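# Hang a power strip on two screws by keyhole slots

## Task

Put the power strip's two keyhole slots over the two screws so that it stays up level with nothing holding it, with the narrow end of each slot at the top.

## Robot and tools

Robot: two arms, left_arm (on the +y side) and right_arm, each with a two-finger gripper. Calibrated bases in the scene frame: left_arm at (+0.044, +0.256, +0.014) m, quat_wxyz (+1.000, 0, 0, -0.024); right_arm at (+0.028, -0.361, +0.050) m, quat_wxyz (+1.000, 0, 0, -0.008). A camera stand is fixed behind the arms. A loose object may occasionally get nudged.

Frames. Scene frame: origin at table-top height midway between the nominal bases, +z up, +x out over the table, +y toward left_arm. Each arm reports its hand pose (end_effector_position in metres, end_effector_quat_wxyz) in its own base frame. Fixed cameras and the table use the scene frame. Motion offsets run along the axes of that arm's current Hand target. On a gripper, +z is where the fingers point and y is the closing direction; the reported position sits between the pads, roughly 1 cm short of the tips. Reported poses can be a few cm off, more at long reach.

execute_actions(actions, cameras). actions is a list of actions. Each action is a table of at most 15 rows, one row per 1/30 s step; if fewer rows are given, the last one repeats to fill 15. Every row holds 14 numbers in [-1, 1], always both arms: left dx, dy, dz, rx, ry, rz, opening, then the same seven for right. The six pose numbers are an offset (not a pose) from the Hand target at the start of that action. Each row counts from that start, not from the row before, but the next action starts from the new Hand target, so sending the same offset twice moves twice as far. Scale: 1.0 = 0.6 m for dx, dy, dz and 180 degrees for rx, ry, rz, which form one rotation vector. Opening is absolute: +1 fully open (0.094 m), -1 closed. Sending six zeros re-requests the current Hand target. cameras: list of names, ["all"], or []; images come only when asked or when actions is empty. An empty actions list also reveals fields normally omitted.

move(target, speed, blend, opening_speed, grip_force, blocking, cameras). target is one 14-number row in the same layout and scale, or a list of up to 15 rows; every row is an offset from the same starting Hand targets. Paths are straight, end together, last 0.5 s minimum and are cut at 10 s. speed: top path speed in m/s, 0.002 to 2.9, default 0.25 (rotation up to twice that in rad/s); one value or one per target. blend: corner rounding in m per waypoint, 0 means a full stop at each. opening_speed: rate of the commanded opening per second on the -1..+1 scale, at least 0.2; use it to close gently. grip_force: per-pad force cap in N, 10 to 50, one value or one per arm, persists; lower values close slowly. blocking=false returns after about 0.5 s while motion continues. Moves do not avoid obstacles or the other arm. Faster moves lag and stray more and hit harder; targets set well past a contact push harder. The result adds a move: line (done, off_target, moving, held, fault) and acting limits (paced = pose clipped, held = steps withheld). done means at rest within 10 mm and 2 degrees.

wait(seconds 0 to 10, cameras): lets time pass holding commands; returns early if a running move ends. stop(cameras): brakes a running move. zoom_image(camera, region [x0, y0, x1, y1] in pixels, at most 504 by 504): closer look at the newest image of cam_head_left, cam_head_right, cam_high, cam_low, cam_left_wrist or cam_right_wrist (all 672x504). finished_scene(scene): the integer number of the current scene; ends it for good, so call it only once the strip hangs unaided.

Result lines: Hand target (last commanded pose after clipping; the next offsets start here), hand pose, Tool commands, grip_measured (finger opening on the -1..+1 scale; empty reads up to about 2.5 mm wide, on a hard part up to about 3 mm narrow), Joint positions (last entry is opening in metres), Joint velocities (may read within noise), joint torques (include arm weight, offset and noisy), motor temperatures.

Control behaviour. Each step the commanded orientation is limited to 40 degrees from the measured one, and one action may fall short. Grippers often rest a few cm off the command because of friction and weight; waiting does not fix it, a fresh command (even zeros) does, and then the remaining gap can be sent as an offset. To release a push, command the target back beyond where the gripper sits. To keep one gripper unchanged, resend its present opening; a 0 is a real command. To let go, command an opening well above grip_measured. Grip force rises about 1 N per 0.001 below first touch, then jumps to the cap near 20 N. Joint ranges (rad): waist -2.618 to 3.054, shoulder 0 to 3.142, elbow 0 to 3.142 (straight 2.901), wrist pitch and yaw -1.571 to 1.571, wrist roll -2.094 to 2.094.

Avoid: dropping the strip, releasing it while it moves, or letting anything leave the table or be left off it; hard hits on screws, wall or table; contact or squeezing between the two arms or grippers; wrist-camera cables touching things; paths close to an arm's own base (route around it); long stretched holds or pushing at unreachable poses, which heat motors (MOTOR HOT at 75 °C, arm folds and idles at 90 °C, goes limp at 100 °C). Any arm stop is costly; smooth, gentle motion is preferred.

Each tool is called in YAML: its name, and indented under it one key for each argument.

## Session

execute_actions:
  actions: []

Scene clock: 0.00 s.
left_arm: end_effector_position=(+0.4321, +0.0266, +0.1027) grip_measured=+1.000 end_effector_quat_wxyz=(+0.622, -0.097, +0.772, +0.088) | right_arm: end_effector_position=(+0.4236, +0.0183, +0.0778) grip_measured=+1.000 end_effector_quat_wxyz=(+0.562, -0.014, +0.827, +0.017)
Joint positions: left_arm=[-0.079 1.771 0.463 1.084 -0.337 -0.061 0.094] | right_arm=[0.036 1.692 0.465 0.85 -0.01 0.009 0.094]
Joint velocities: within noise
Joint torques (N m): no reading
Motor temperatures (°C): left_arm=[28 29 42 41 29 30 25] | right_arm=[28 33 35 41 27 28 31]
Heat: left arm: 42 °C; right arm: 41 °C.
Hand target: left_arm +0.4344, +0.0267, +0.1100; +0.630, -0.100, +0.765, +0.087 | right_arm +0.4243, +0.0183, +0.0793; +0.562, -0.014, +0.827, +0.017
Tool commands: left_gripper/opening=+1.0 right_gripper/opening=+1.0

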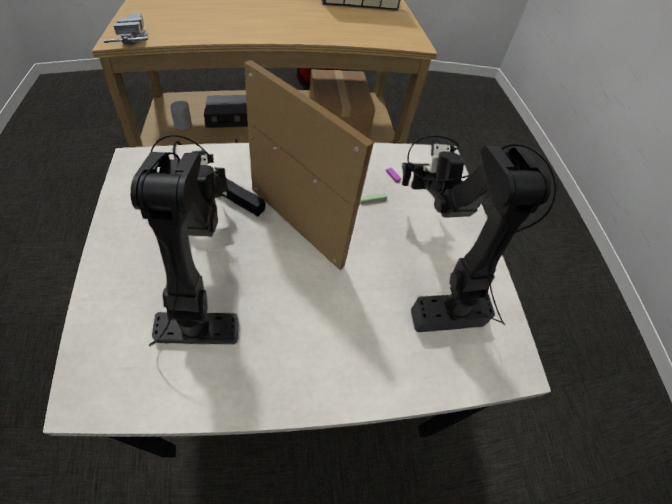

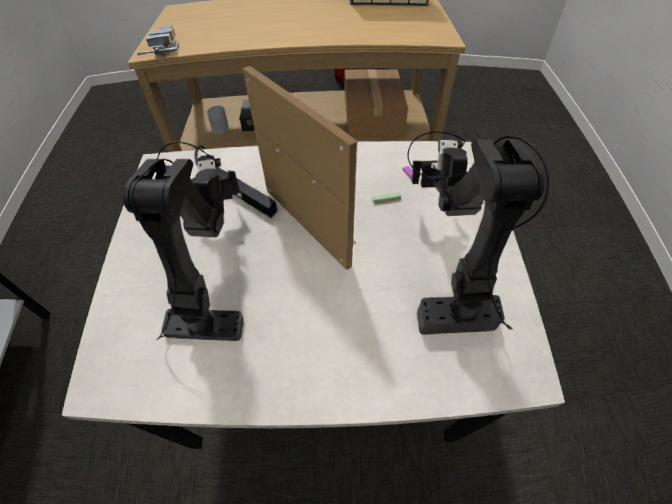

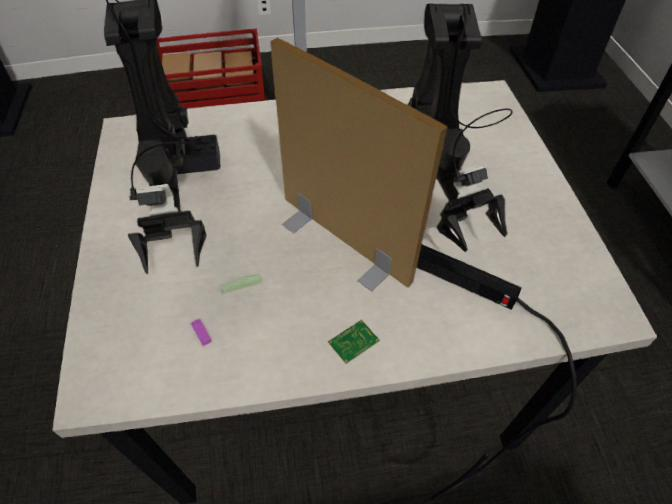

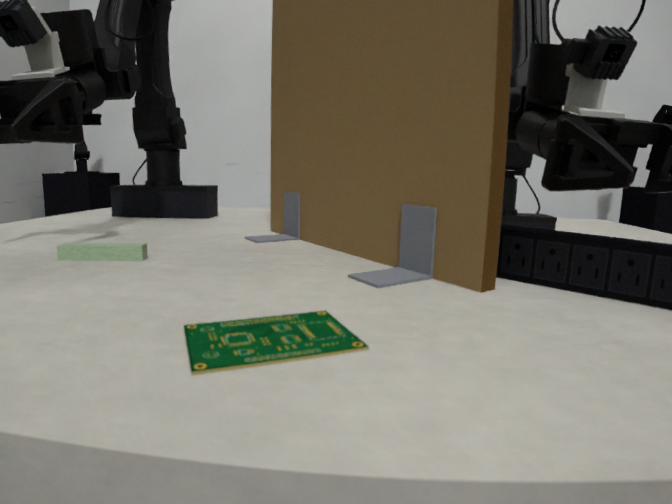

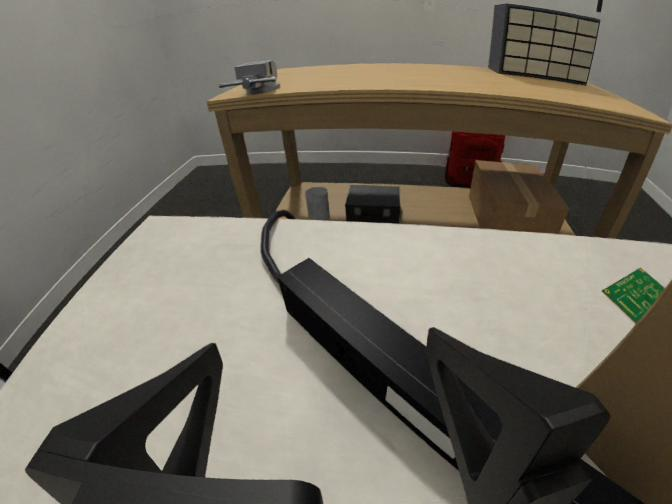

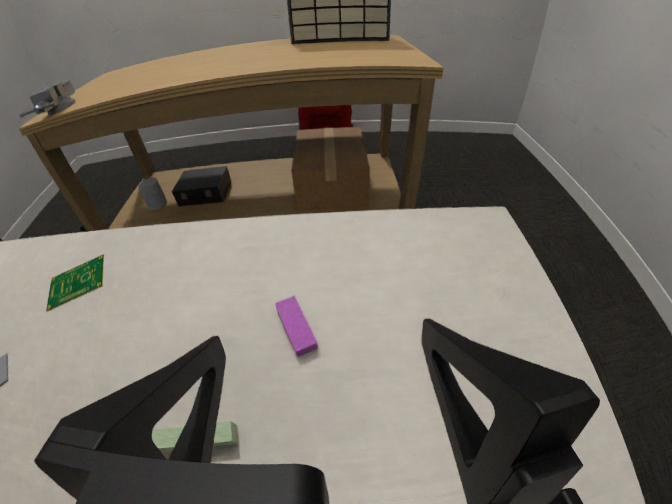

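zoom_image:
  camera: "cam_head_left"
  region: [150, 60, 390, 280]

zoom_image:
  camera: "cam_head_right"
  region: [150, 60, 390, 280]

zoom_image:
  camera: "cam_left_wrist"
  region: [200, 180, 672, 504]

zoom_image:
  camera: "cam_high"
  region: [400, 160, 640, 340]

Scaled by 2.100 from the camera's 672x504 image, which has a finer 960x720 frame.

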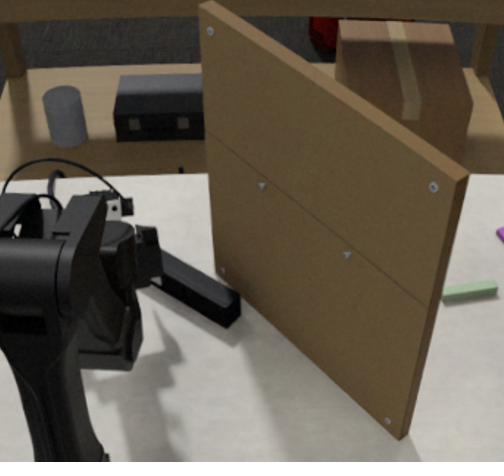

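Scaled by 2.100 from the camera's 672x504 image, which has a finer 960x720 frame.

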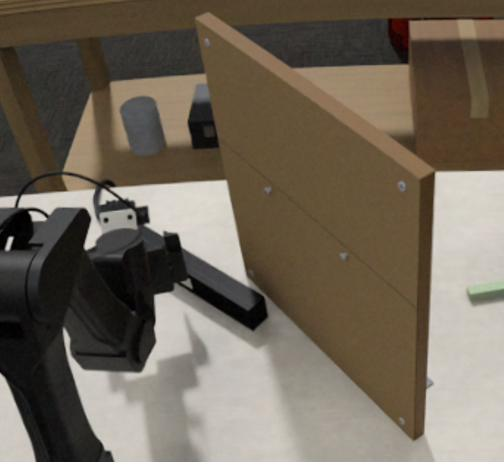

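Scaled by 1.068 from the camera's 672x504 image, which has a finer 960x720 frame.

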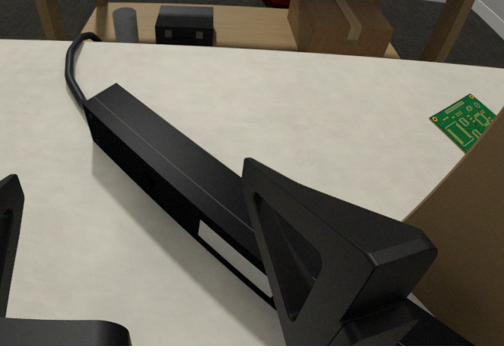

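Scaled by 2.100 from the camera's 672x504 image, which has a finer 960x720 frame.

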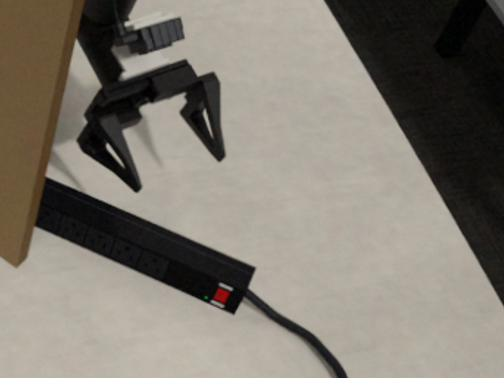

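zoom_image:
  camera: "cam_left_wrist"
  region: [260, 240, 480, 460]

zoom_image:
  camera: "cam_low"
  region: [460, 160, 672, 320]

zoom_image:
  camera: "cam_high"
  region: [410, 230, 530, 320]

Scaled by 2.291 from the camera's 672x504 image, which has a finer 960x720 frame.

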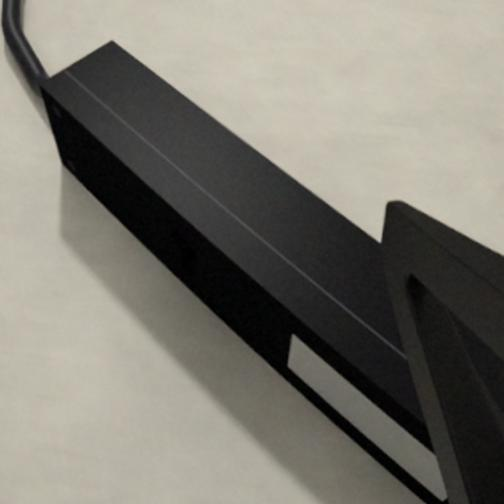

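Scaled by 2.377 from the camera's 672x504 image, which has a finer 960x720 frame.

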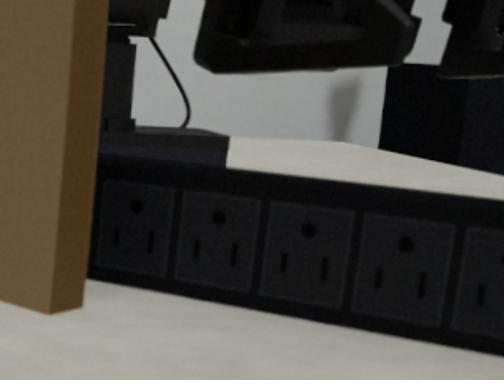

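Scaled by 4.200 from the camera's 672x504 image, which has a finer 960x720 frame.

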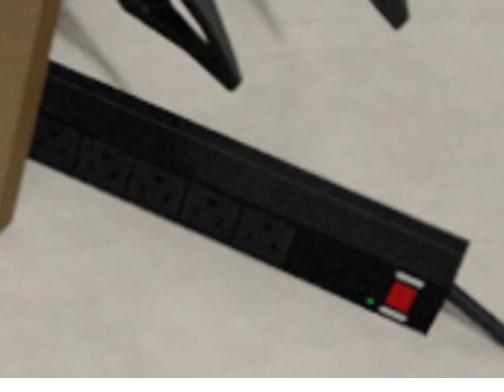

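move:
  target: [0.136,0.0728,-0.094,0.287,-0.002,0.0556,1,0,0,0,0,0,0,1]
  speed: 0.4
  cameras: ["cam_left_wrist"]

zoom_image:
  camera: "cam_left_wrist"
  region: [180, 120, 500, 360]

Scene clock: 93.33 s.
left_arm: end_effector_position=(+0.3514, +0.0503, +0.0304) grip_measured=+1.000 end_effector_quat_wxyz=(+0.596, +0.235, +0.740, -0.205) | right_arm: end_effector_position=(+0.4236, +0.0183, +0.0778) grip_measured=+1.000 end_effector_quat_wxyz=(+0.562, -0.014, +0.827, +0.017)
Joint positions: left_arm=[0.634 2.048 0.489 0.936 1.209 0.569 0.094] | right_arm=[0.036 1.692 0.465 0.85 -0.01 0.009 0.094]
Joint torques (N m): left_arm=[-0.12 -9.58 3.55 0.97 0.47 0.13] | right_arm=[0.02 -7.25 6.43 1.9 -0.01 -0.02]
Motor temperatures (°C): left_arm=[27 30 41 41 27 28 25] | right_arm=[28 35 36 47 27 27 29]
Heat: left arm: 41 °C; right arm: 47 °C.
Hand target: left_arm +0.3544, +0.0508, +0.0409; +0.603, +0.250, +0.730, -0.202 | right_arm +0.4243, +0.0183, +0.0793; +0.562, -0.014, +0.827, +0.017
Off the commanded pose: left_arm 0.011 m, 2 deg | right_arm 0.002 m, 0 deg.
move: off_target (left_arm)
camera_calibration:
cam_left_wrist: T_world_to_cam=[[-0.64878, -0.760906, -0.0102764, 0.260098], [-0.453653, 0.397575, -0.79758, 0.207257], [0.610969, -0.512792, -0.603126, -0.0513166], [0, 0, 0, 1]] pos_world=[0.294122, 0.0891953, 0.137027]
Images, in order (width x height): cam_left_wrist 672x504.

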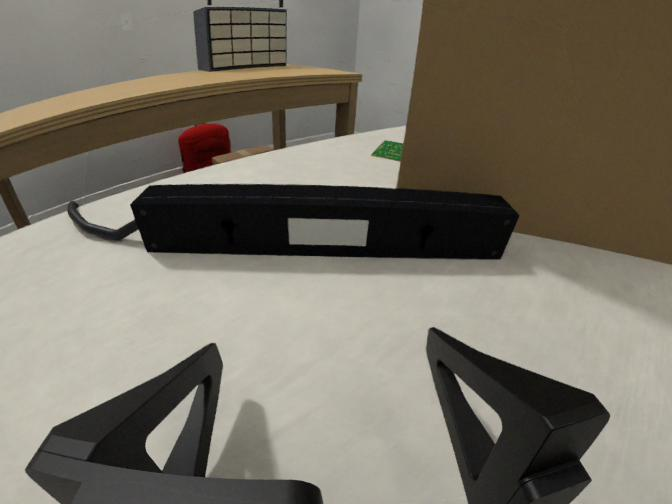

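Scaled by 1.575 from the camera's 672x504 image, which has a finer 960x720 frame.

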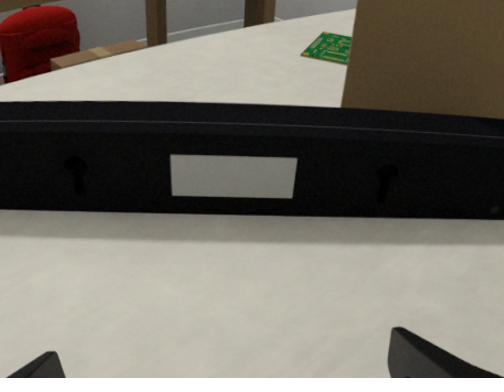

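move:
  target: [-0.3368,-0.2127,-0.0138,0.2355,-0.0591,0.0207,1,0,0,0,0,0,0,1]
  speed: 0.4
  cameras: ["cam_left_wrist","cam_head_left"]

zoom_image:
  camera: "cam_left_wrist"
  region: [180, 120, 500, 360]

Scene clock: 189.87 s.
left_arm: end_effector_position=(+0.3017, -0.0690, +0.2327) grip_measured=+1.000 end_effector_quat_wxyz=(+0.586, +0.387, +0.593, -0.394) | right_arm: end_effector_position=(+0.4236, +0.0183, +0.0778) grip_measured=+1.000 end_effector_quat_wxyz=(+0.562, -0.014, +0.827, +0.017)
Joint positions: left_arm=[0.393 1.352 0.611 0.424 1.562 0.304 0.094] | right_arm=[0.036 1.692 0.465 0.85 -0.01 0.009 0.094]
Joint torques (N m): left_arm=[-0.61 -5.07 7.01 1.03 0.3 -0.02] | right_arm=[-0.02 -7.31 6.58 1.89 0.01 -0.02]
Motor temperatures (°C): left_arm=[27 33 39 36 26 27 25] | right_arm=[27 35 36 47 26 26 28]
Heat: left arm: 39 °C; right arm: 47 °C.
Hand target: left_arm +0.3002, -0.0702, +0.2401; +0.542, +0.454, +0.542, -0.454 | right_arm +0.4243, +0.0183, +0.0793; +0.562, -0.014, +0.827, +0.017
Off the commanded pose: left_arm 0.008 m, 13 deg | right_arm 0.002 m, 0 deg.
joint sent to its limit (left arm) — joint 5 (wrist yaw), upper limit. The joint targets are off in orientation, not in position.
move: off_target (left_arm)
camera_calibration:
cam_left_wrist: T_world_to_cam=[[-0.943023, -0.331026, -0.0336088, 0.263009], [-0.113349, 0.414581, -0.902925, 0.316418], [0.312826, -0.84767, -0.428481, 0.0661186], [0, 0, 0, 1]] pos_world=[0.263205, 0.0119288, 0.322871]
Images, in order (width x height): cam_head_left 672x504, cam_left_wrist 672x504.

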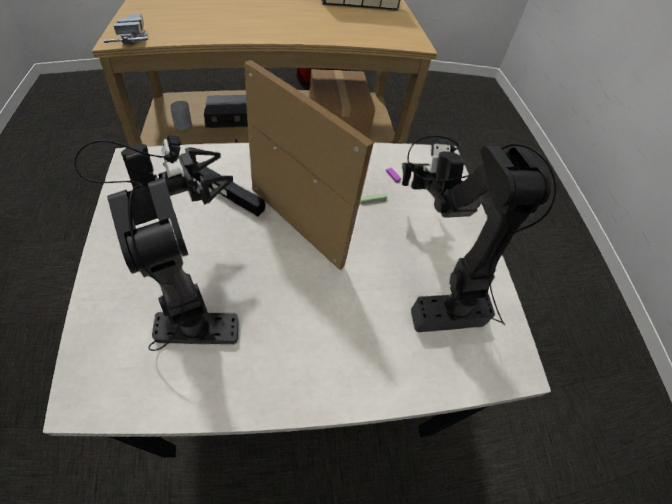

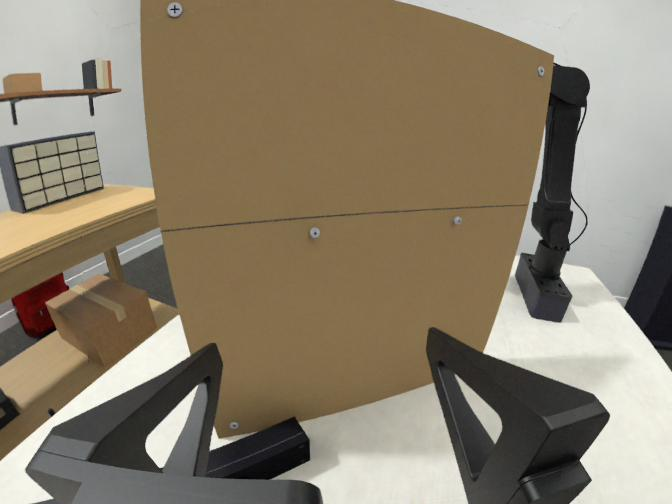

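Scaled by 1.575 from the camera's 672x504 image, which has a finer 960x720 frame.

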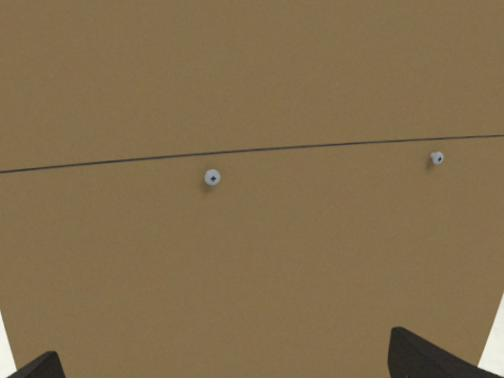

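move:
  target: [-0.0167,-0.113,0.0647,-0.1667,0,0,1,0,0,0,0,0,0,1]
  speed: 0.3
  cameras: ["cam_left_wrist"]

zoom_image:
  camera: "cam_left_wrist"
  region: [180, 120, 500, 360]

Scene clock: 207.63 s.
left_arm: end_effector_position=(+0.2412, -0.1194, +0.2517) grip_measured=+1.000 end_effector_quat_wxyz=(+0.644, +0.302, +0.638, -0.296) | right_arm: end_effector_position=(+0.4236, +0.0183, +0.0778) grip_measured=+1.000 end_effector_quat_wxyz=(+0.562, -0.014, +0.827, +0.017)
Joint positions: left_arm=[0.141 0.618 0.294 0.331 1.013 0.005 0.094] | right_arm=[0.036 1.692 0.465 0.85 -0.01 0.009 0.094]
Joint torques (N m): left_arm=[-0.72 -0.32 6.43 1.3 -0.02 -0.05] | right_arm=[0.01 -7.25 6.5 1.9 0 0]
Heat: left arm: 40 °C; right arm: 47 °C.
Hand target: left_arm +0.2402, -0.1203, +0.2500; +0.641, +0.298, +0.641, -0.299 | right_arm +0.4243, +0.0183, +0.0793; +0.562, -0.014, +0.827, +0.017
Off the commanded pose: left_arm 0.002 m, 1 deg | right_arm 0.002 m, 0 deg.
move: done
camera_calibration:
cam_left_wrist: T_world_to_cam=[[-0.803719, -0.592134, -0.058423, 0.131394], [-0.20913, 0.373045, -0.903937, 0.366044], [0.557046, -0.714293, -0.423657, 0.00630035], [0, 0, 0, 1]] pos_world=[0.178645, -0.0542477, 0.341226]
Images, in order (width x height): cam_left_wrist 672x504.

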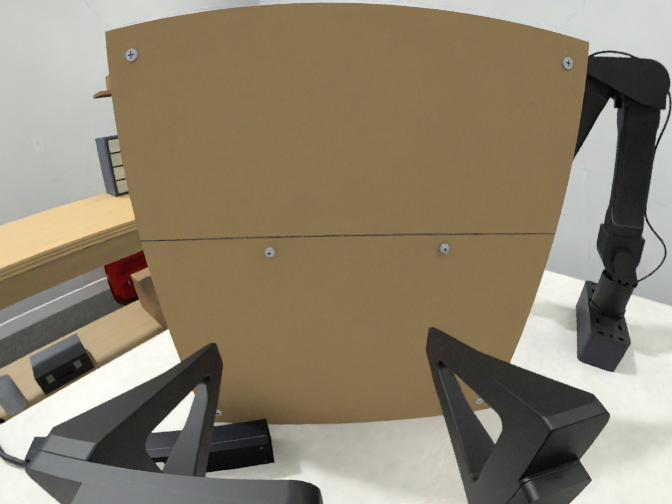

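Scaled by 1.575 from the camera's 672x504 image, which has a finer 960x720 frame.

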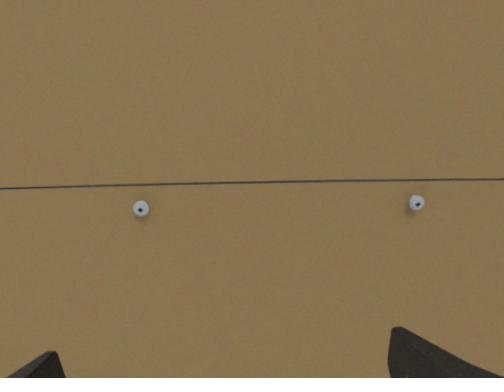

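move:
  target:
    - [0.05,0.3033,-0.0508,-0.4132,0.3658,-0.4132,1,0,0,0,0,0,0,1]
    - [0.2167,0.36,0.1245,-0.4132,0.3658,-0.4132,1,0,0,0,0,0,0,1]
  speed: 0.4
  blend: [0.03,0]
  cameras: ["cam_left_wrist","cam_high","cam_head_left","cam_low"]

Scene clock: 270.77 s.
left_arm: end_effector_position=(+0.4499, -0.0423, +0.1081) grip_measured=+1.000 end_effector_quat_wxyz=(-0.004, -0.392, +0.920, -0.002) | right_arm: end_effector_position=(+0.4236, +0.0183, +0.0778) grip_measured=+1.000 end_effector_quat_wxyz=(+0.562, -0.014, +0.827, +0.017)
Joint positions: left_arm=[-0.093 2.359 2.334 -1.552 0.007 -0.899 0.094] | right_arm=[0.036 1.692 0.465 0.85 -0.01 0.009 0.094]
Joint torques (N m): left_arm=[0.58 -13.38 7.24 0.02 -0.08 -0.03] | right_arm=[-0.03 -7.34 6.56 1.89 0 0]
Motor temperatures (°C): left_arm=[27 28 39 35 25 26 25] | right_arm=[27 35 35 47 26 25 28]
Heat: left arm: 39 °C; right arm: 47 °C.
Hand target: left_arm +0.4535, -0.0384, +0.1199; +0.000, -0.399, +0.917, +0.000 | right_arm +0.4243, +0.0183, +0.0793; +0.562, -0.014, +0.827, +0.017
Off the commanded pose: left_arm 0.013 m, 1 deg | right_arm 0.002 m, 0 deg.
joint sent to its limit (left arm) — joint 4 (wrist pitch), lower limit. The joint targets still meet the commanded pose.
move: off_target (left_arm)
camera_calibration:
cam_left_wrist: T_world_to_cam=[[0.687441, -0.723426, 0.0638632, -0.353276], [-0.672516, -0.600929, 0.431981, 0.273982], [-0.274129, -0.33991, -0.899619, 0.325432], [0, 0, 0, 1]] pos_world=[0.516324, 0.019692, 0.196972]
Images, in order (width x height): cam_head_left 672x504, cam_high 672x504, cam_low 672x504, cam_left_wrist 672x504.

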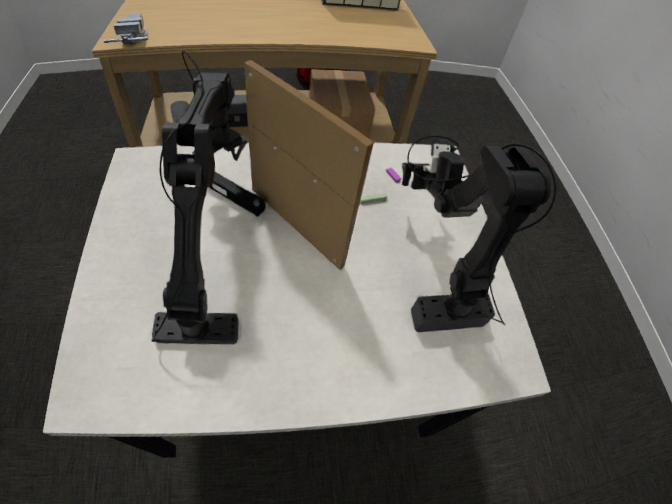

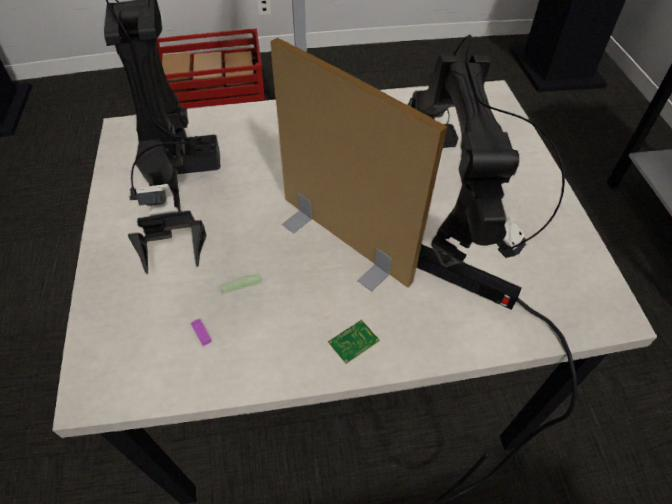

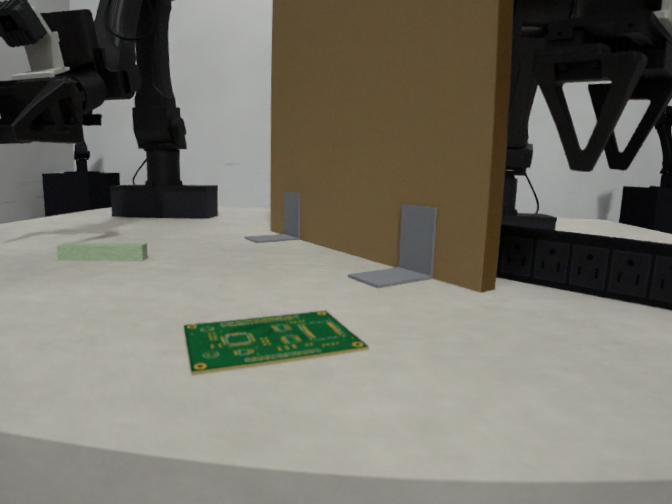

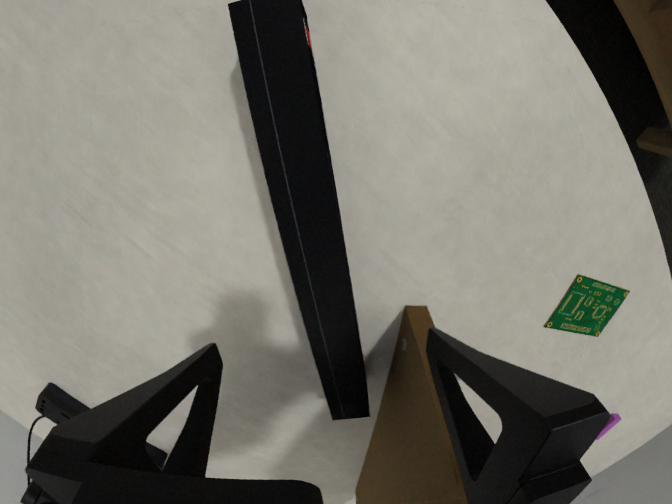

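move:
  target: [0,0,0.128,0,0,-0.03,1,0,0,0,0,0,0,1]
  speed: 0.2
  cameras: ["cam_left_wrist","cam_low"]

Scene clock: 288.73 s.
left_arm: end_effector_position=(+0.4500, -0.0423, +0.0382) grip_measured=+1.000 end_effector_quat_wxyz=(-0.013, -0.435, +0.900, +0.004) | right_arm: end_effector_position=(+0.4236, +0.0183, +0.0778) grip_measured=+1.000 end_effector_quat_wxyz=(+0.562, -0.014, +0.827, +0.017)
Joint positions: left_arm=[-0.093 2.357 2.052 -1.291 0.007 -0.994 0.094] | right_arm=[0.036 1.692 0.465 0.85 -0.01 0.009 0.094]
Joint torques (N m): left_arm=[0.59 -14.06 4.81 0.24 -0.07 -0.1] | right_arm=[-0.08 -7.24 6.54 1.89 -0.01 0]
Heat: left arm: 39 °C; right arm: 46 °C.
Hand target: left_arm +0.4535, -0.0384, +0.0432; +0.000, -0.442, +0.897, +0.000 | right_arm +0.4243, +0.0183, +0.0793; +0.562, -0.014, +0.827, +0.017
Off the commanded pose: left_arm 0.007 m, 2 deg | right_arm 0.002 m, 0 deg.
move: done
camera_calibration:
cam_left_wrist: T_world_to_cam=[[0.753552, -0.655714, 0.0468881, -0.375059], [-0.604096, -0.66257, 0.442797, 0.270437], [-0.259282, -0.361996, -0.895395, 0.254729], [0, 0, 0, 1]] pos_world=[0.512043, 0.025463, 0.12592]
Images, in order (width x height): cam_low 672x504, cam_left_wrist 672x504.

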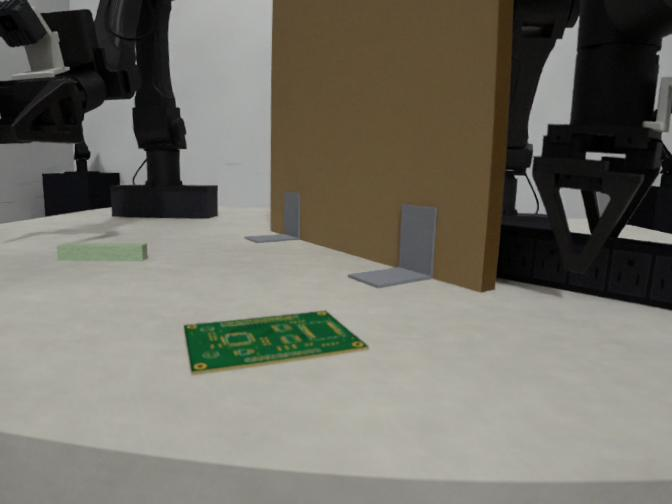

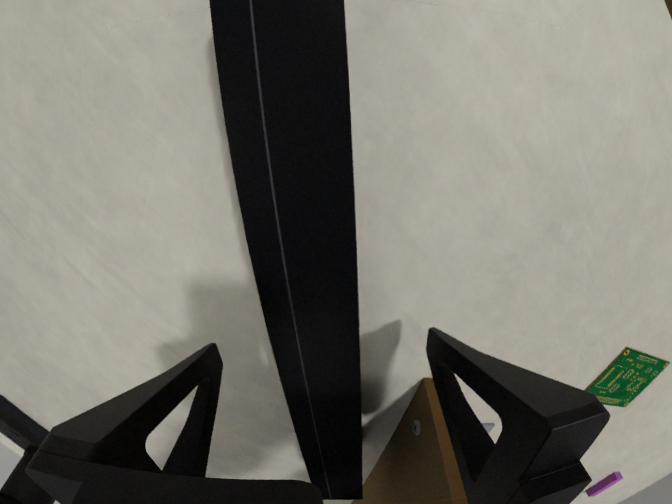

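move:
  target: [0,0,0.005,0,0,0,-0.5,0,0,0,0,0,0,1]
  speed: 0.1
  opening_speed: 1.2
  grip_force: [40,50]
  cameras: ["cam_left_wrist","cam_low"]

Scene clock: 296.17 s.
left_arm: end_effector_position=(+0.4498, -0.0418, +0.0352) grip_measured=-0.326 end_effector_quat_wxyz=(-0.013, -0.436, +0.900, +0.004) | right_arm: end_effector_position=(+0.4236, +0.0183, +0.0778) grip_measured=+1.000 end_effector_quat_wxyz=(+0.562, -0.014, +0.827, +0.017)
Joint positions: left_arm=[-0.092 2.357 2.04 -1.279 0.007 -0.996 0.032] | right_arm=[0.036 1.692 0.465 0.85 -0.01 0.009 0.094]
Joint torques (N m): left_arm=[0.47 -13.93 4.85 0.26 -0.09 -0.05] | right_arm=[0.01 -7.35 6.57 1.89 0 -0.02]
Heat: left arm: 39 °C; right arm: 46 °C.
Hand target: left_arm +0.4535, -0.0384, +0.0402; +0.000, -0.442, +0.897, +0.000 | right_arm +0.4243, +0.0183, +0.0793; +0.562, -0.014, +0.827, +0.017
Off the commanded pose: left_arm 0.007 m, 2 deg | right_arm 0.002 m, 0 deg.
grip_force (N): 40, 50
move: done
camera_calibration:
cam_left_wrist: T_world_to_cam=[[0.755254, -0.653772, 0.0466199, -0.375198], [-0.602383, -0.664336, 0.442484, 0.271144], [-0.258312, -0.362271, -0.895564, 0.251802], [0, 0, 0, 1]] pos_world=[0.511746, 0.026058, 0.12302]
Images, in order (width x height): cam_low 672x504, cam_left_wrist 672x504.

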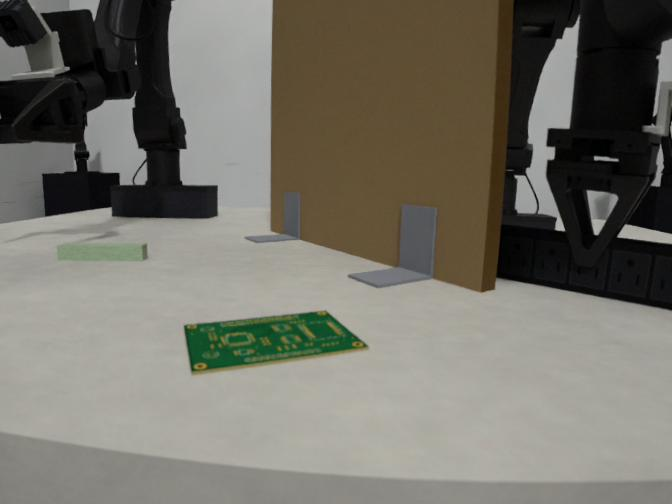

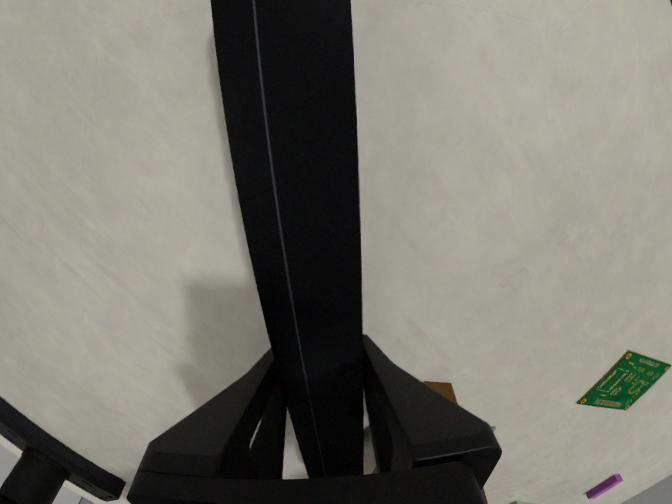

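move:
  target:
    - [0,0.02,-0.12,0,0,0,-0.5,0,0,0,0,0,0,1]
    - [0,0.0917,-0.16,0.361,0,0,-0.5,0,0,0,0,0,0,1]
  speed: 0.25
  blend: [0.02,0]
  cameras: ["cam_left_wrist","cam_low","cam_head_left","cam_high"]

Scene clock: 308.47 s.
left_arm: end_effector_position=(+0.4003, -0.0055, +0.1072) grip_measured=-0.328 end_effector_quat_wxyz=(+0.190, -0.412, +0.761, -0.463) | right_arm: end_effector_position=(+0.4236, +0.0183, +0.0778) grip_measured=+1.000 end_effector_quat_wxyz=(+0.562, -0.014, +0.827, +0.017)
Joint positions: left_arm=[0.319 1.619 0.821 -0.023 0.82 -1.012 0.032] | right_arm=[0.036 1.692 0.465 0.85 -0.01 0.009 0.094]
Joint torques (N m): left_arm=[0.28 -10.5 5.87 1.86 0.56 0.15] | right_arm=[-0.03 -7.32 6.46 1.89 0 0]
Motor temperatures (°C): left_arm=[27 33 38 32 25 26 25] | right_arm=[26 35 35 46 26 25 27]
Heat: left arm: 38 °C; right arm: 46 °C.
Hand target: left_arm +0.4100, -0.0048, +0.1362; +0.237, -0.373, +0.757, -0.482 | right_arm +0.4243, +0.0183, +0.0793; +0.562, -0.014, +0.827, +0.017
Off the commanded pose: left_arm 0.031 m, 7 deg | right_arm 0.002 m, 0 deg.
grip_force (N): 40, 50
move: off_target (left_arm)
camera_calibration:
cam_left_wrist: T_world_to_cam=[[0.380253, -0.23356, 0.894906, -0.255965], [-0.846747, -0.477151, 0.235259, 0.354567], [0.372059, -0.847217, -0.379204, 0.00630579], [0, 0, 0, 1]] pos_world=[0.395214, 0.114742, 0.14804]
Images, in order (width x height): cam_head_left 672x504, cam_high 672x504, cam_low 672x504, cam_left_wrist 672x504.

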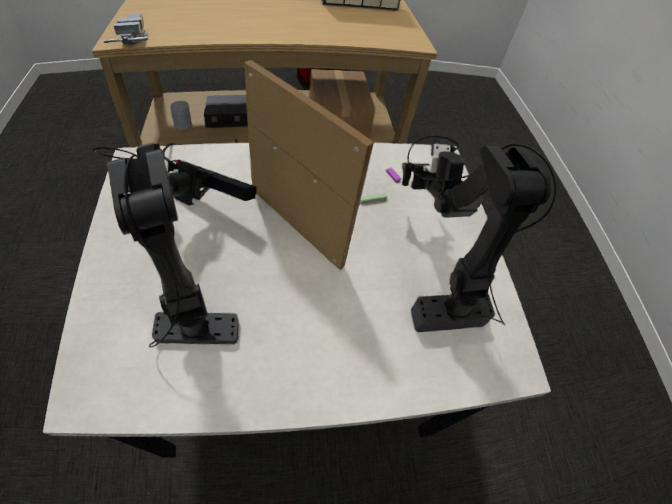

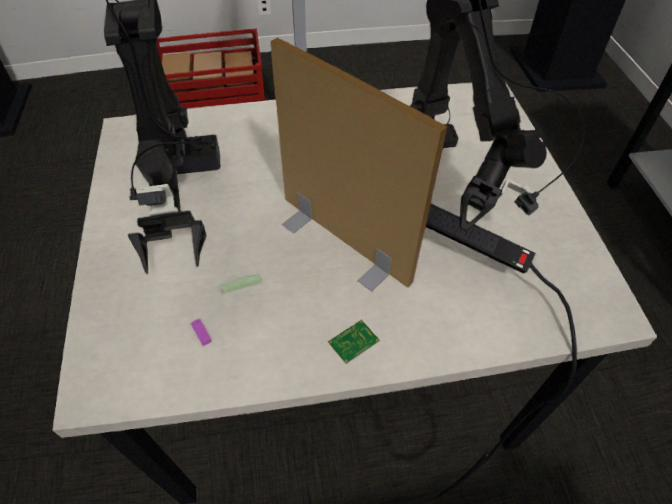

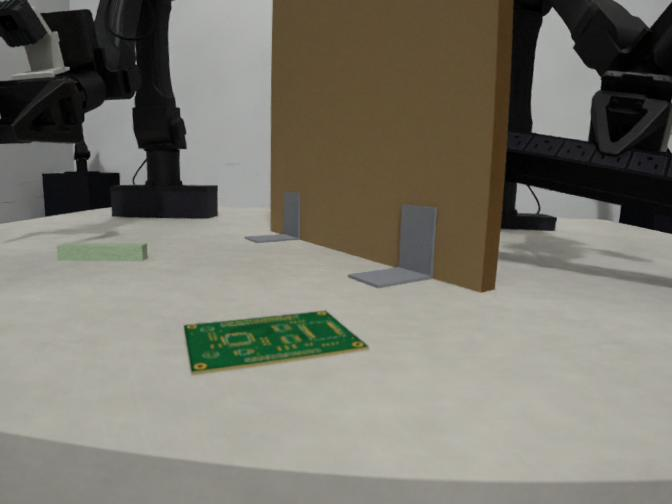

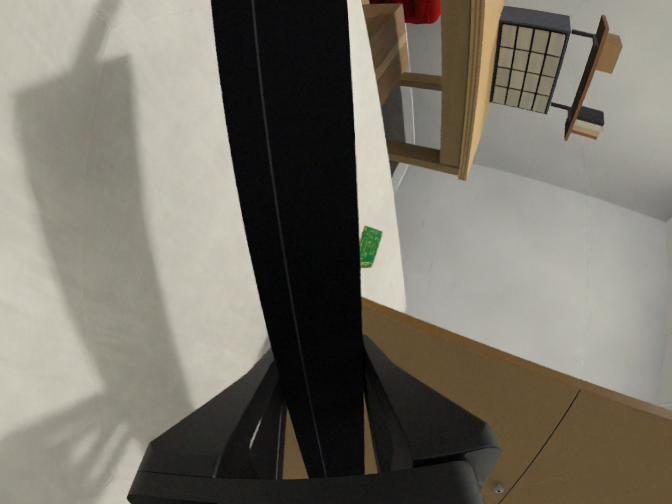

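move:
  target: [0,0.1209,0.0565,0.0556,0,0.034,-0.5,0,0,0,0,0,0,1]
  speed: 0.2
  cameras: ["cam_left_wrist","cam_low","cam_high"]

zoom_image:
  camera: "cam_low"
  region: [480, 60, 672, 300]

Scene clock: 326.17 s.
left_arm: end_effector_position=(+0.4049, -0.0046, +0.0422) grip_measured=-0.330 end_effector_quat_wxyz=(+0.264, -0.344, +0.734, -0.522) | right_arm: end_effector_position=(+0.4236, +0.0183, +0.0778) grip_measured=+1.000 end_effector_quat_wxyz=(+0.562, -0.014, +0.827, +0.017)
Joint positions: left_arm=[0.354 1.953 0.595 0.792 0.94 -1.068 0.031] | right_arm=[0.036 1.692 0.465 0.85 -0.01 0.009 0.094]
Joint torques (N m): left_arm=[0.25 -7.36 3.7 2.1 0.52 0.12] | right_arm=[-0.09 -7.27 6.57 1.88 0.02 0.01]
Heat: left arm: 38 °C; right arm: 46 °C.
Hand target: left_arm +0.4100, -0.0048, +0.0561; +0.294, -0.310, +0.731, -0.533 | right_arm +0.4243, +0.0183, +0.0793; +0.562, -0.014, +0.827, +0.017
Off the commanded pose: left_arm 0.015 m, 5 deg | right_arm 0.002 m, 0 deg.
grip_force (N): 40, 50
move: off_target (left_arm)
camera_calibration:
cam_left_wrist: T_world_to_cam=[[0.152929, -0.21701, 0.964116, -0.110084], [-0.895562, -0.442916, 0.0423606, 0.40224], [0.417829, -0.869904, -0.26208, -0.0429126], [0, 0, 0, 1]] pos_world=[0.394996, 0.116939, 0.0778481]
Images, in order (width x height): cam_high 672x504, cam_low 672x504, cam_left_wrist 672x504.

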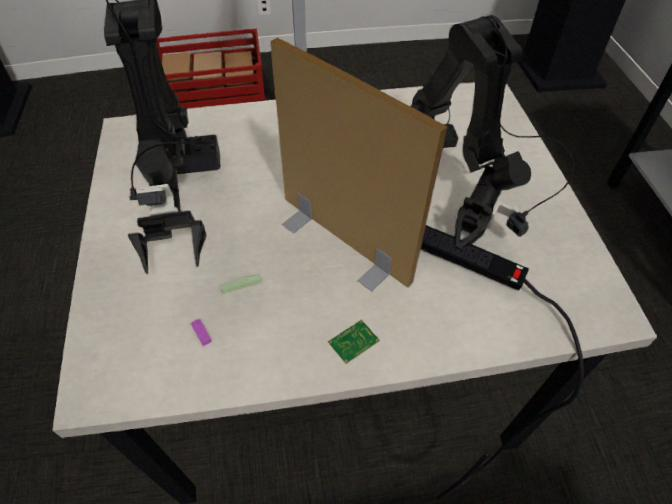

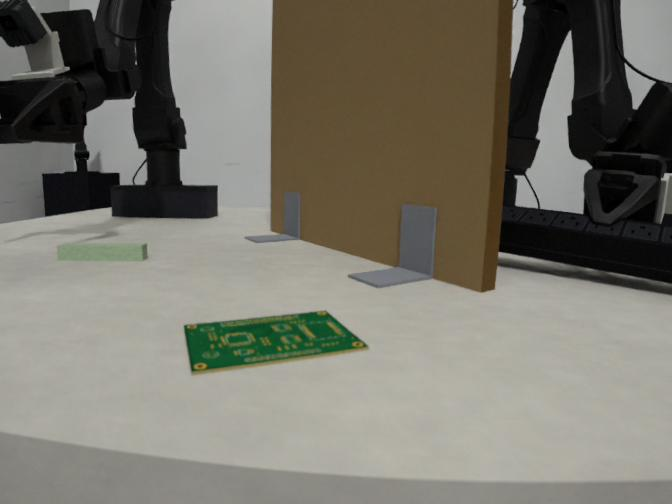

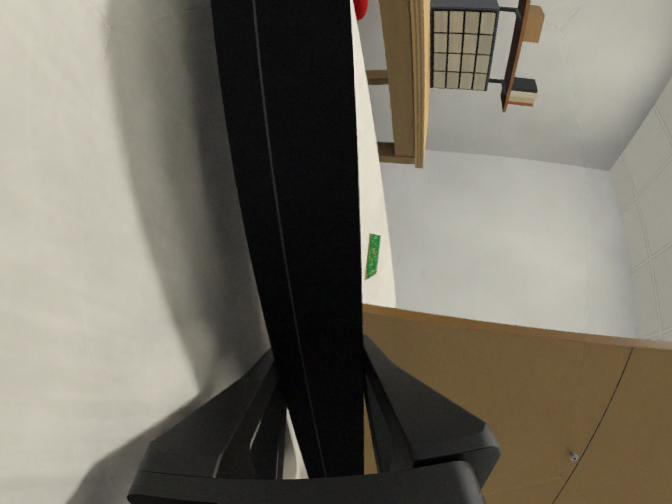

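Scaled by 2.100 from the camera's 672x504 image, which has a finer 960x720 frame.

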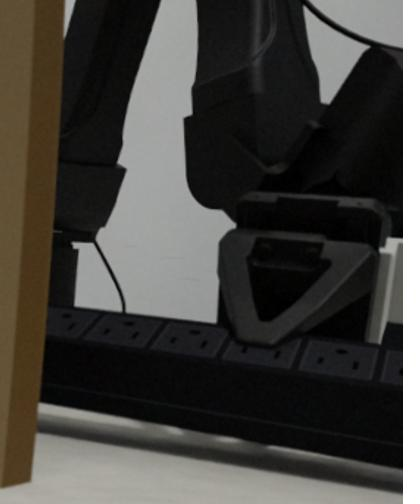

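move:
  target: [0.0026,0.0256,0.007,0,0,0,-0.5,0,0,0,0,0,0,1]
  speed: 0.08
  cameras: ["cam_low"]

zoom_image:
  camera: "cam_low"
  region: [480, 60, 672, 300]

Scene clock: 333.67 s.
left_arm: end_effector_position=(+0.4071, -0.0044, +0.0303) grip_measured=-0.330 end_effector_quat_wxyz=(+0.272, -0.336, +0.734, -0.524) | right_arm: end_effector_position=(+0.4236, +0.0183, +0.0778) grip_measured=+1.000 end_effector_quat_wxyz=(+0.562, -0.014, +0.827, +0.017)
Joint positions: left_arm=[0.354 2.027 0.595 0.888 0.945 -1.066 0.031] | right_arm=[0.036 1.692 0.465 0.85 -0.01 0.009 0.094]
Joint torques (N m): left_arm=[0.2 -7.36 3.19 2.03 0.45 0.09] | right_arm=[-0.01 -7.28 6.57 1.89 -0.01 -0.01]
Heat: left arm: 37 °C; right arm: 46 °C.
Hand target: left_arm +0.4100, -0.0048, +0.0402; +0.294, -0.310, +0.731, -0.533 | right_arm +0.4243, +0.0183, +0.0793; +0.562, -0.014, +0.827, +0.017
Off the commanded pose: left_arm 0.010 m, 4 deg | right_arm 0.002 m, 0 deg.
grip_force (N): 40, 50
move: off_target (left_arm)
Images, in order (width x height): cam_low 672x504.

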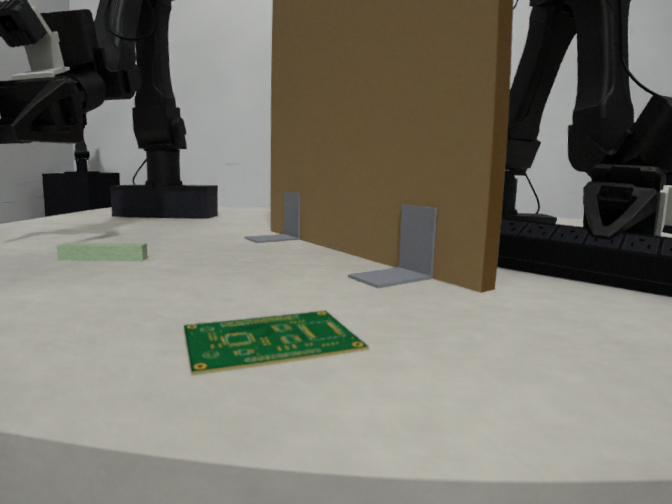

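Scaled by 2.100 from the camera's 672x504 image, which has a finer 960x720 frame.

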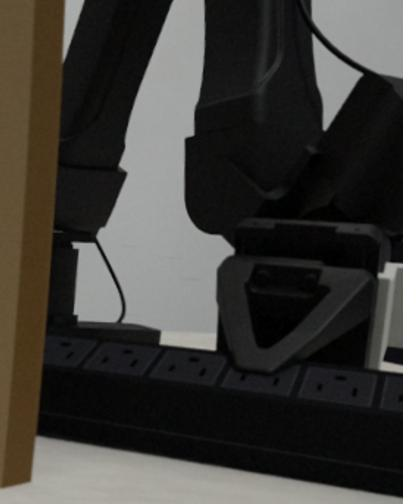

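move:
  target:
    - [0.001,0.010,0.003,0,0,0,-0.5,0,0,0,0,0,0,1]
    - [0.001,0.010,0.003,0,0,0,-0.1,0,0,0,0,0,0,1]
  speed: 0.08
  opening_speed: 0.3
  cameras: ["cam_low","cam_left_wrist"]

zoom_image:
  camera: "cam_low"
  region: [480, 60, 672, 300]

Scene clock: 343.63 s.
left_arm: end_effector_position=(+0.4106, -0.0047, +0.0342) grip_measured=-0.102 end_effector_quat_wxyz=(+0.291, -0.315, +0.731, -0.530) | right_arm: end_effector_position=(+0.4236, +0.0183, +0.0778) grip_measured=+1.000 end_effector_quat_wxyz=(+0.562, -0.014, +0.827, +0.017)
Joint positions: left_arm=[0.354 2.056 0.595 0.975 0.959 -1.069 0.042] | right_arm=[0.036 1.692 0.465 0.85 -0.01 0.009 0.094]
Joint torques (N m): left_arm=[0.13 -6.98 3.14 1.57 0.28 0.06] | right_arm=[-0.05 -7.3 6.54 1.89 0.01 -0.01]
Motor temperatures (°C): left_arm=[27 31 37 37 25 26 26] | right_arm=[26 35 35 46 26 25 27]
Heat: left arm: 37 °C; right arm: 46 °C.
Hand target: left_arm +0.4102, -0.0048, +0.0339; +0.294, -0.310, +0.731, -0.533 | right_arm +0.4243, +0.0183, +0.0793; +0.562, -0.014, +0.827, +0.017
Off the commanded pose: left_arm 0.001 m, 1 deg | right_arm 0.002 m, 0 deg.
grip_force (N): 40, 50
move: done; target 2's new opening was sent with left_arm's hand 0.006 m and 3 deg from that target
camera_calibration:
cam_left_wrist: T_world_to_cam=[[0.0739782, -0.236187, 0.968887, -0.0710571], [-0.903073, -0.428026, -0.0353874, 0.413484], [0.423067, -0.872359, -0.244959, -0.0502493], [0, 0, 0, 1]] pos_world=[0.399922, 0.116364, 0.0711694]
Images, in order (width x height): cam_low 672x504, cam_left_wrist 672x504.

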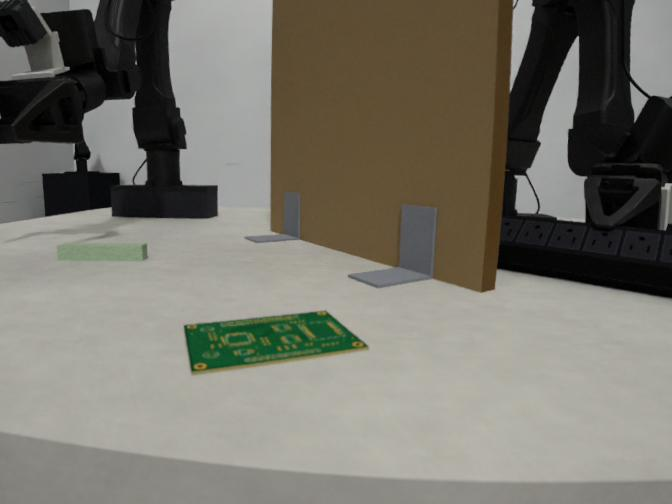

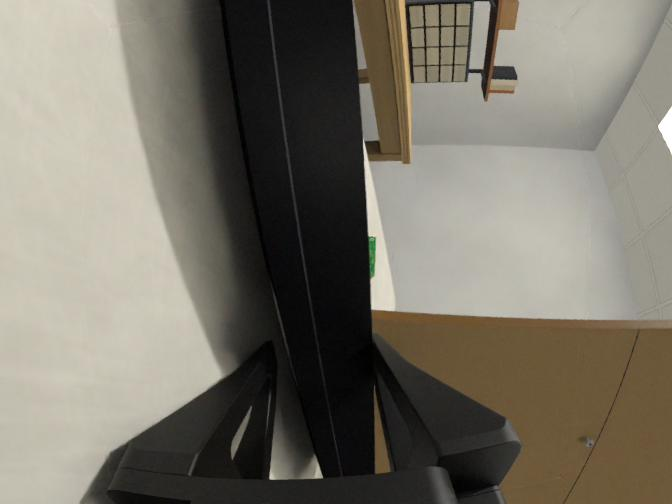

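Scaled by 2.100 from the camera's 672x504 image, which has a finer 960x720 frame.

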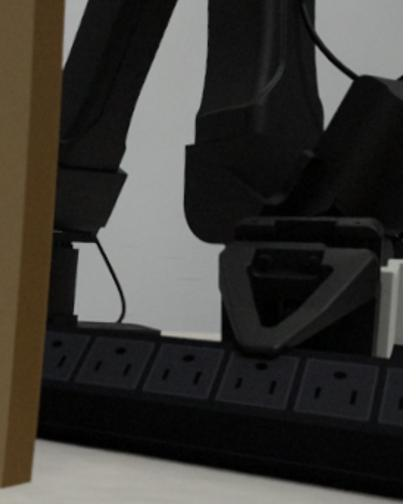

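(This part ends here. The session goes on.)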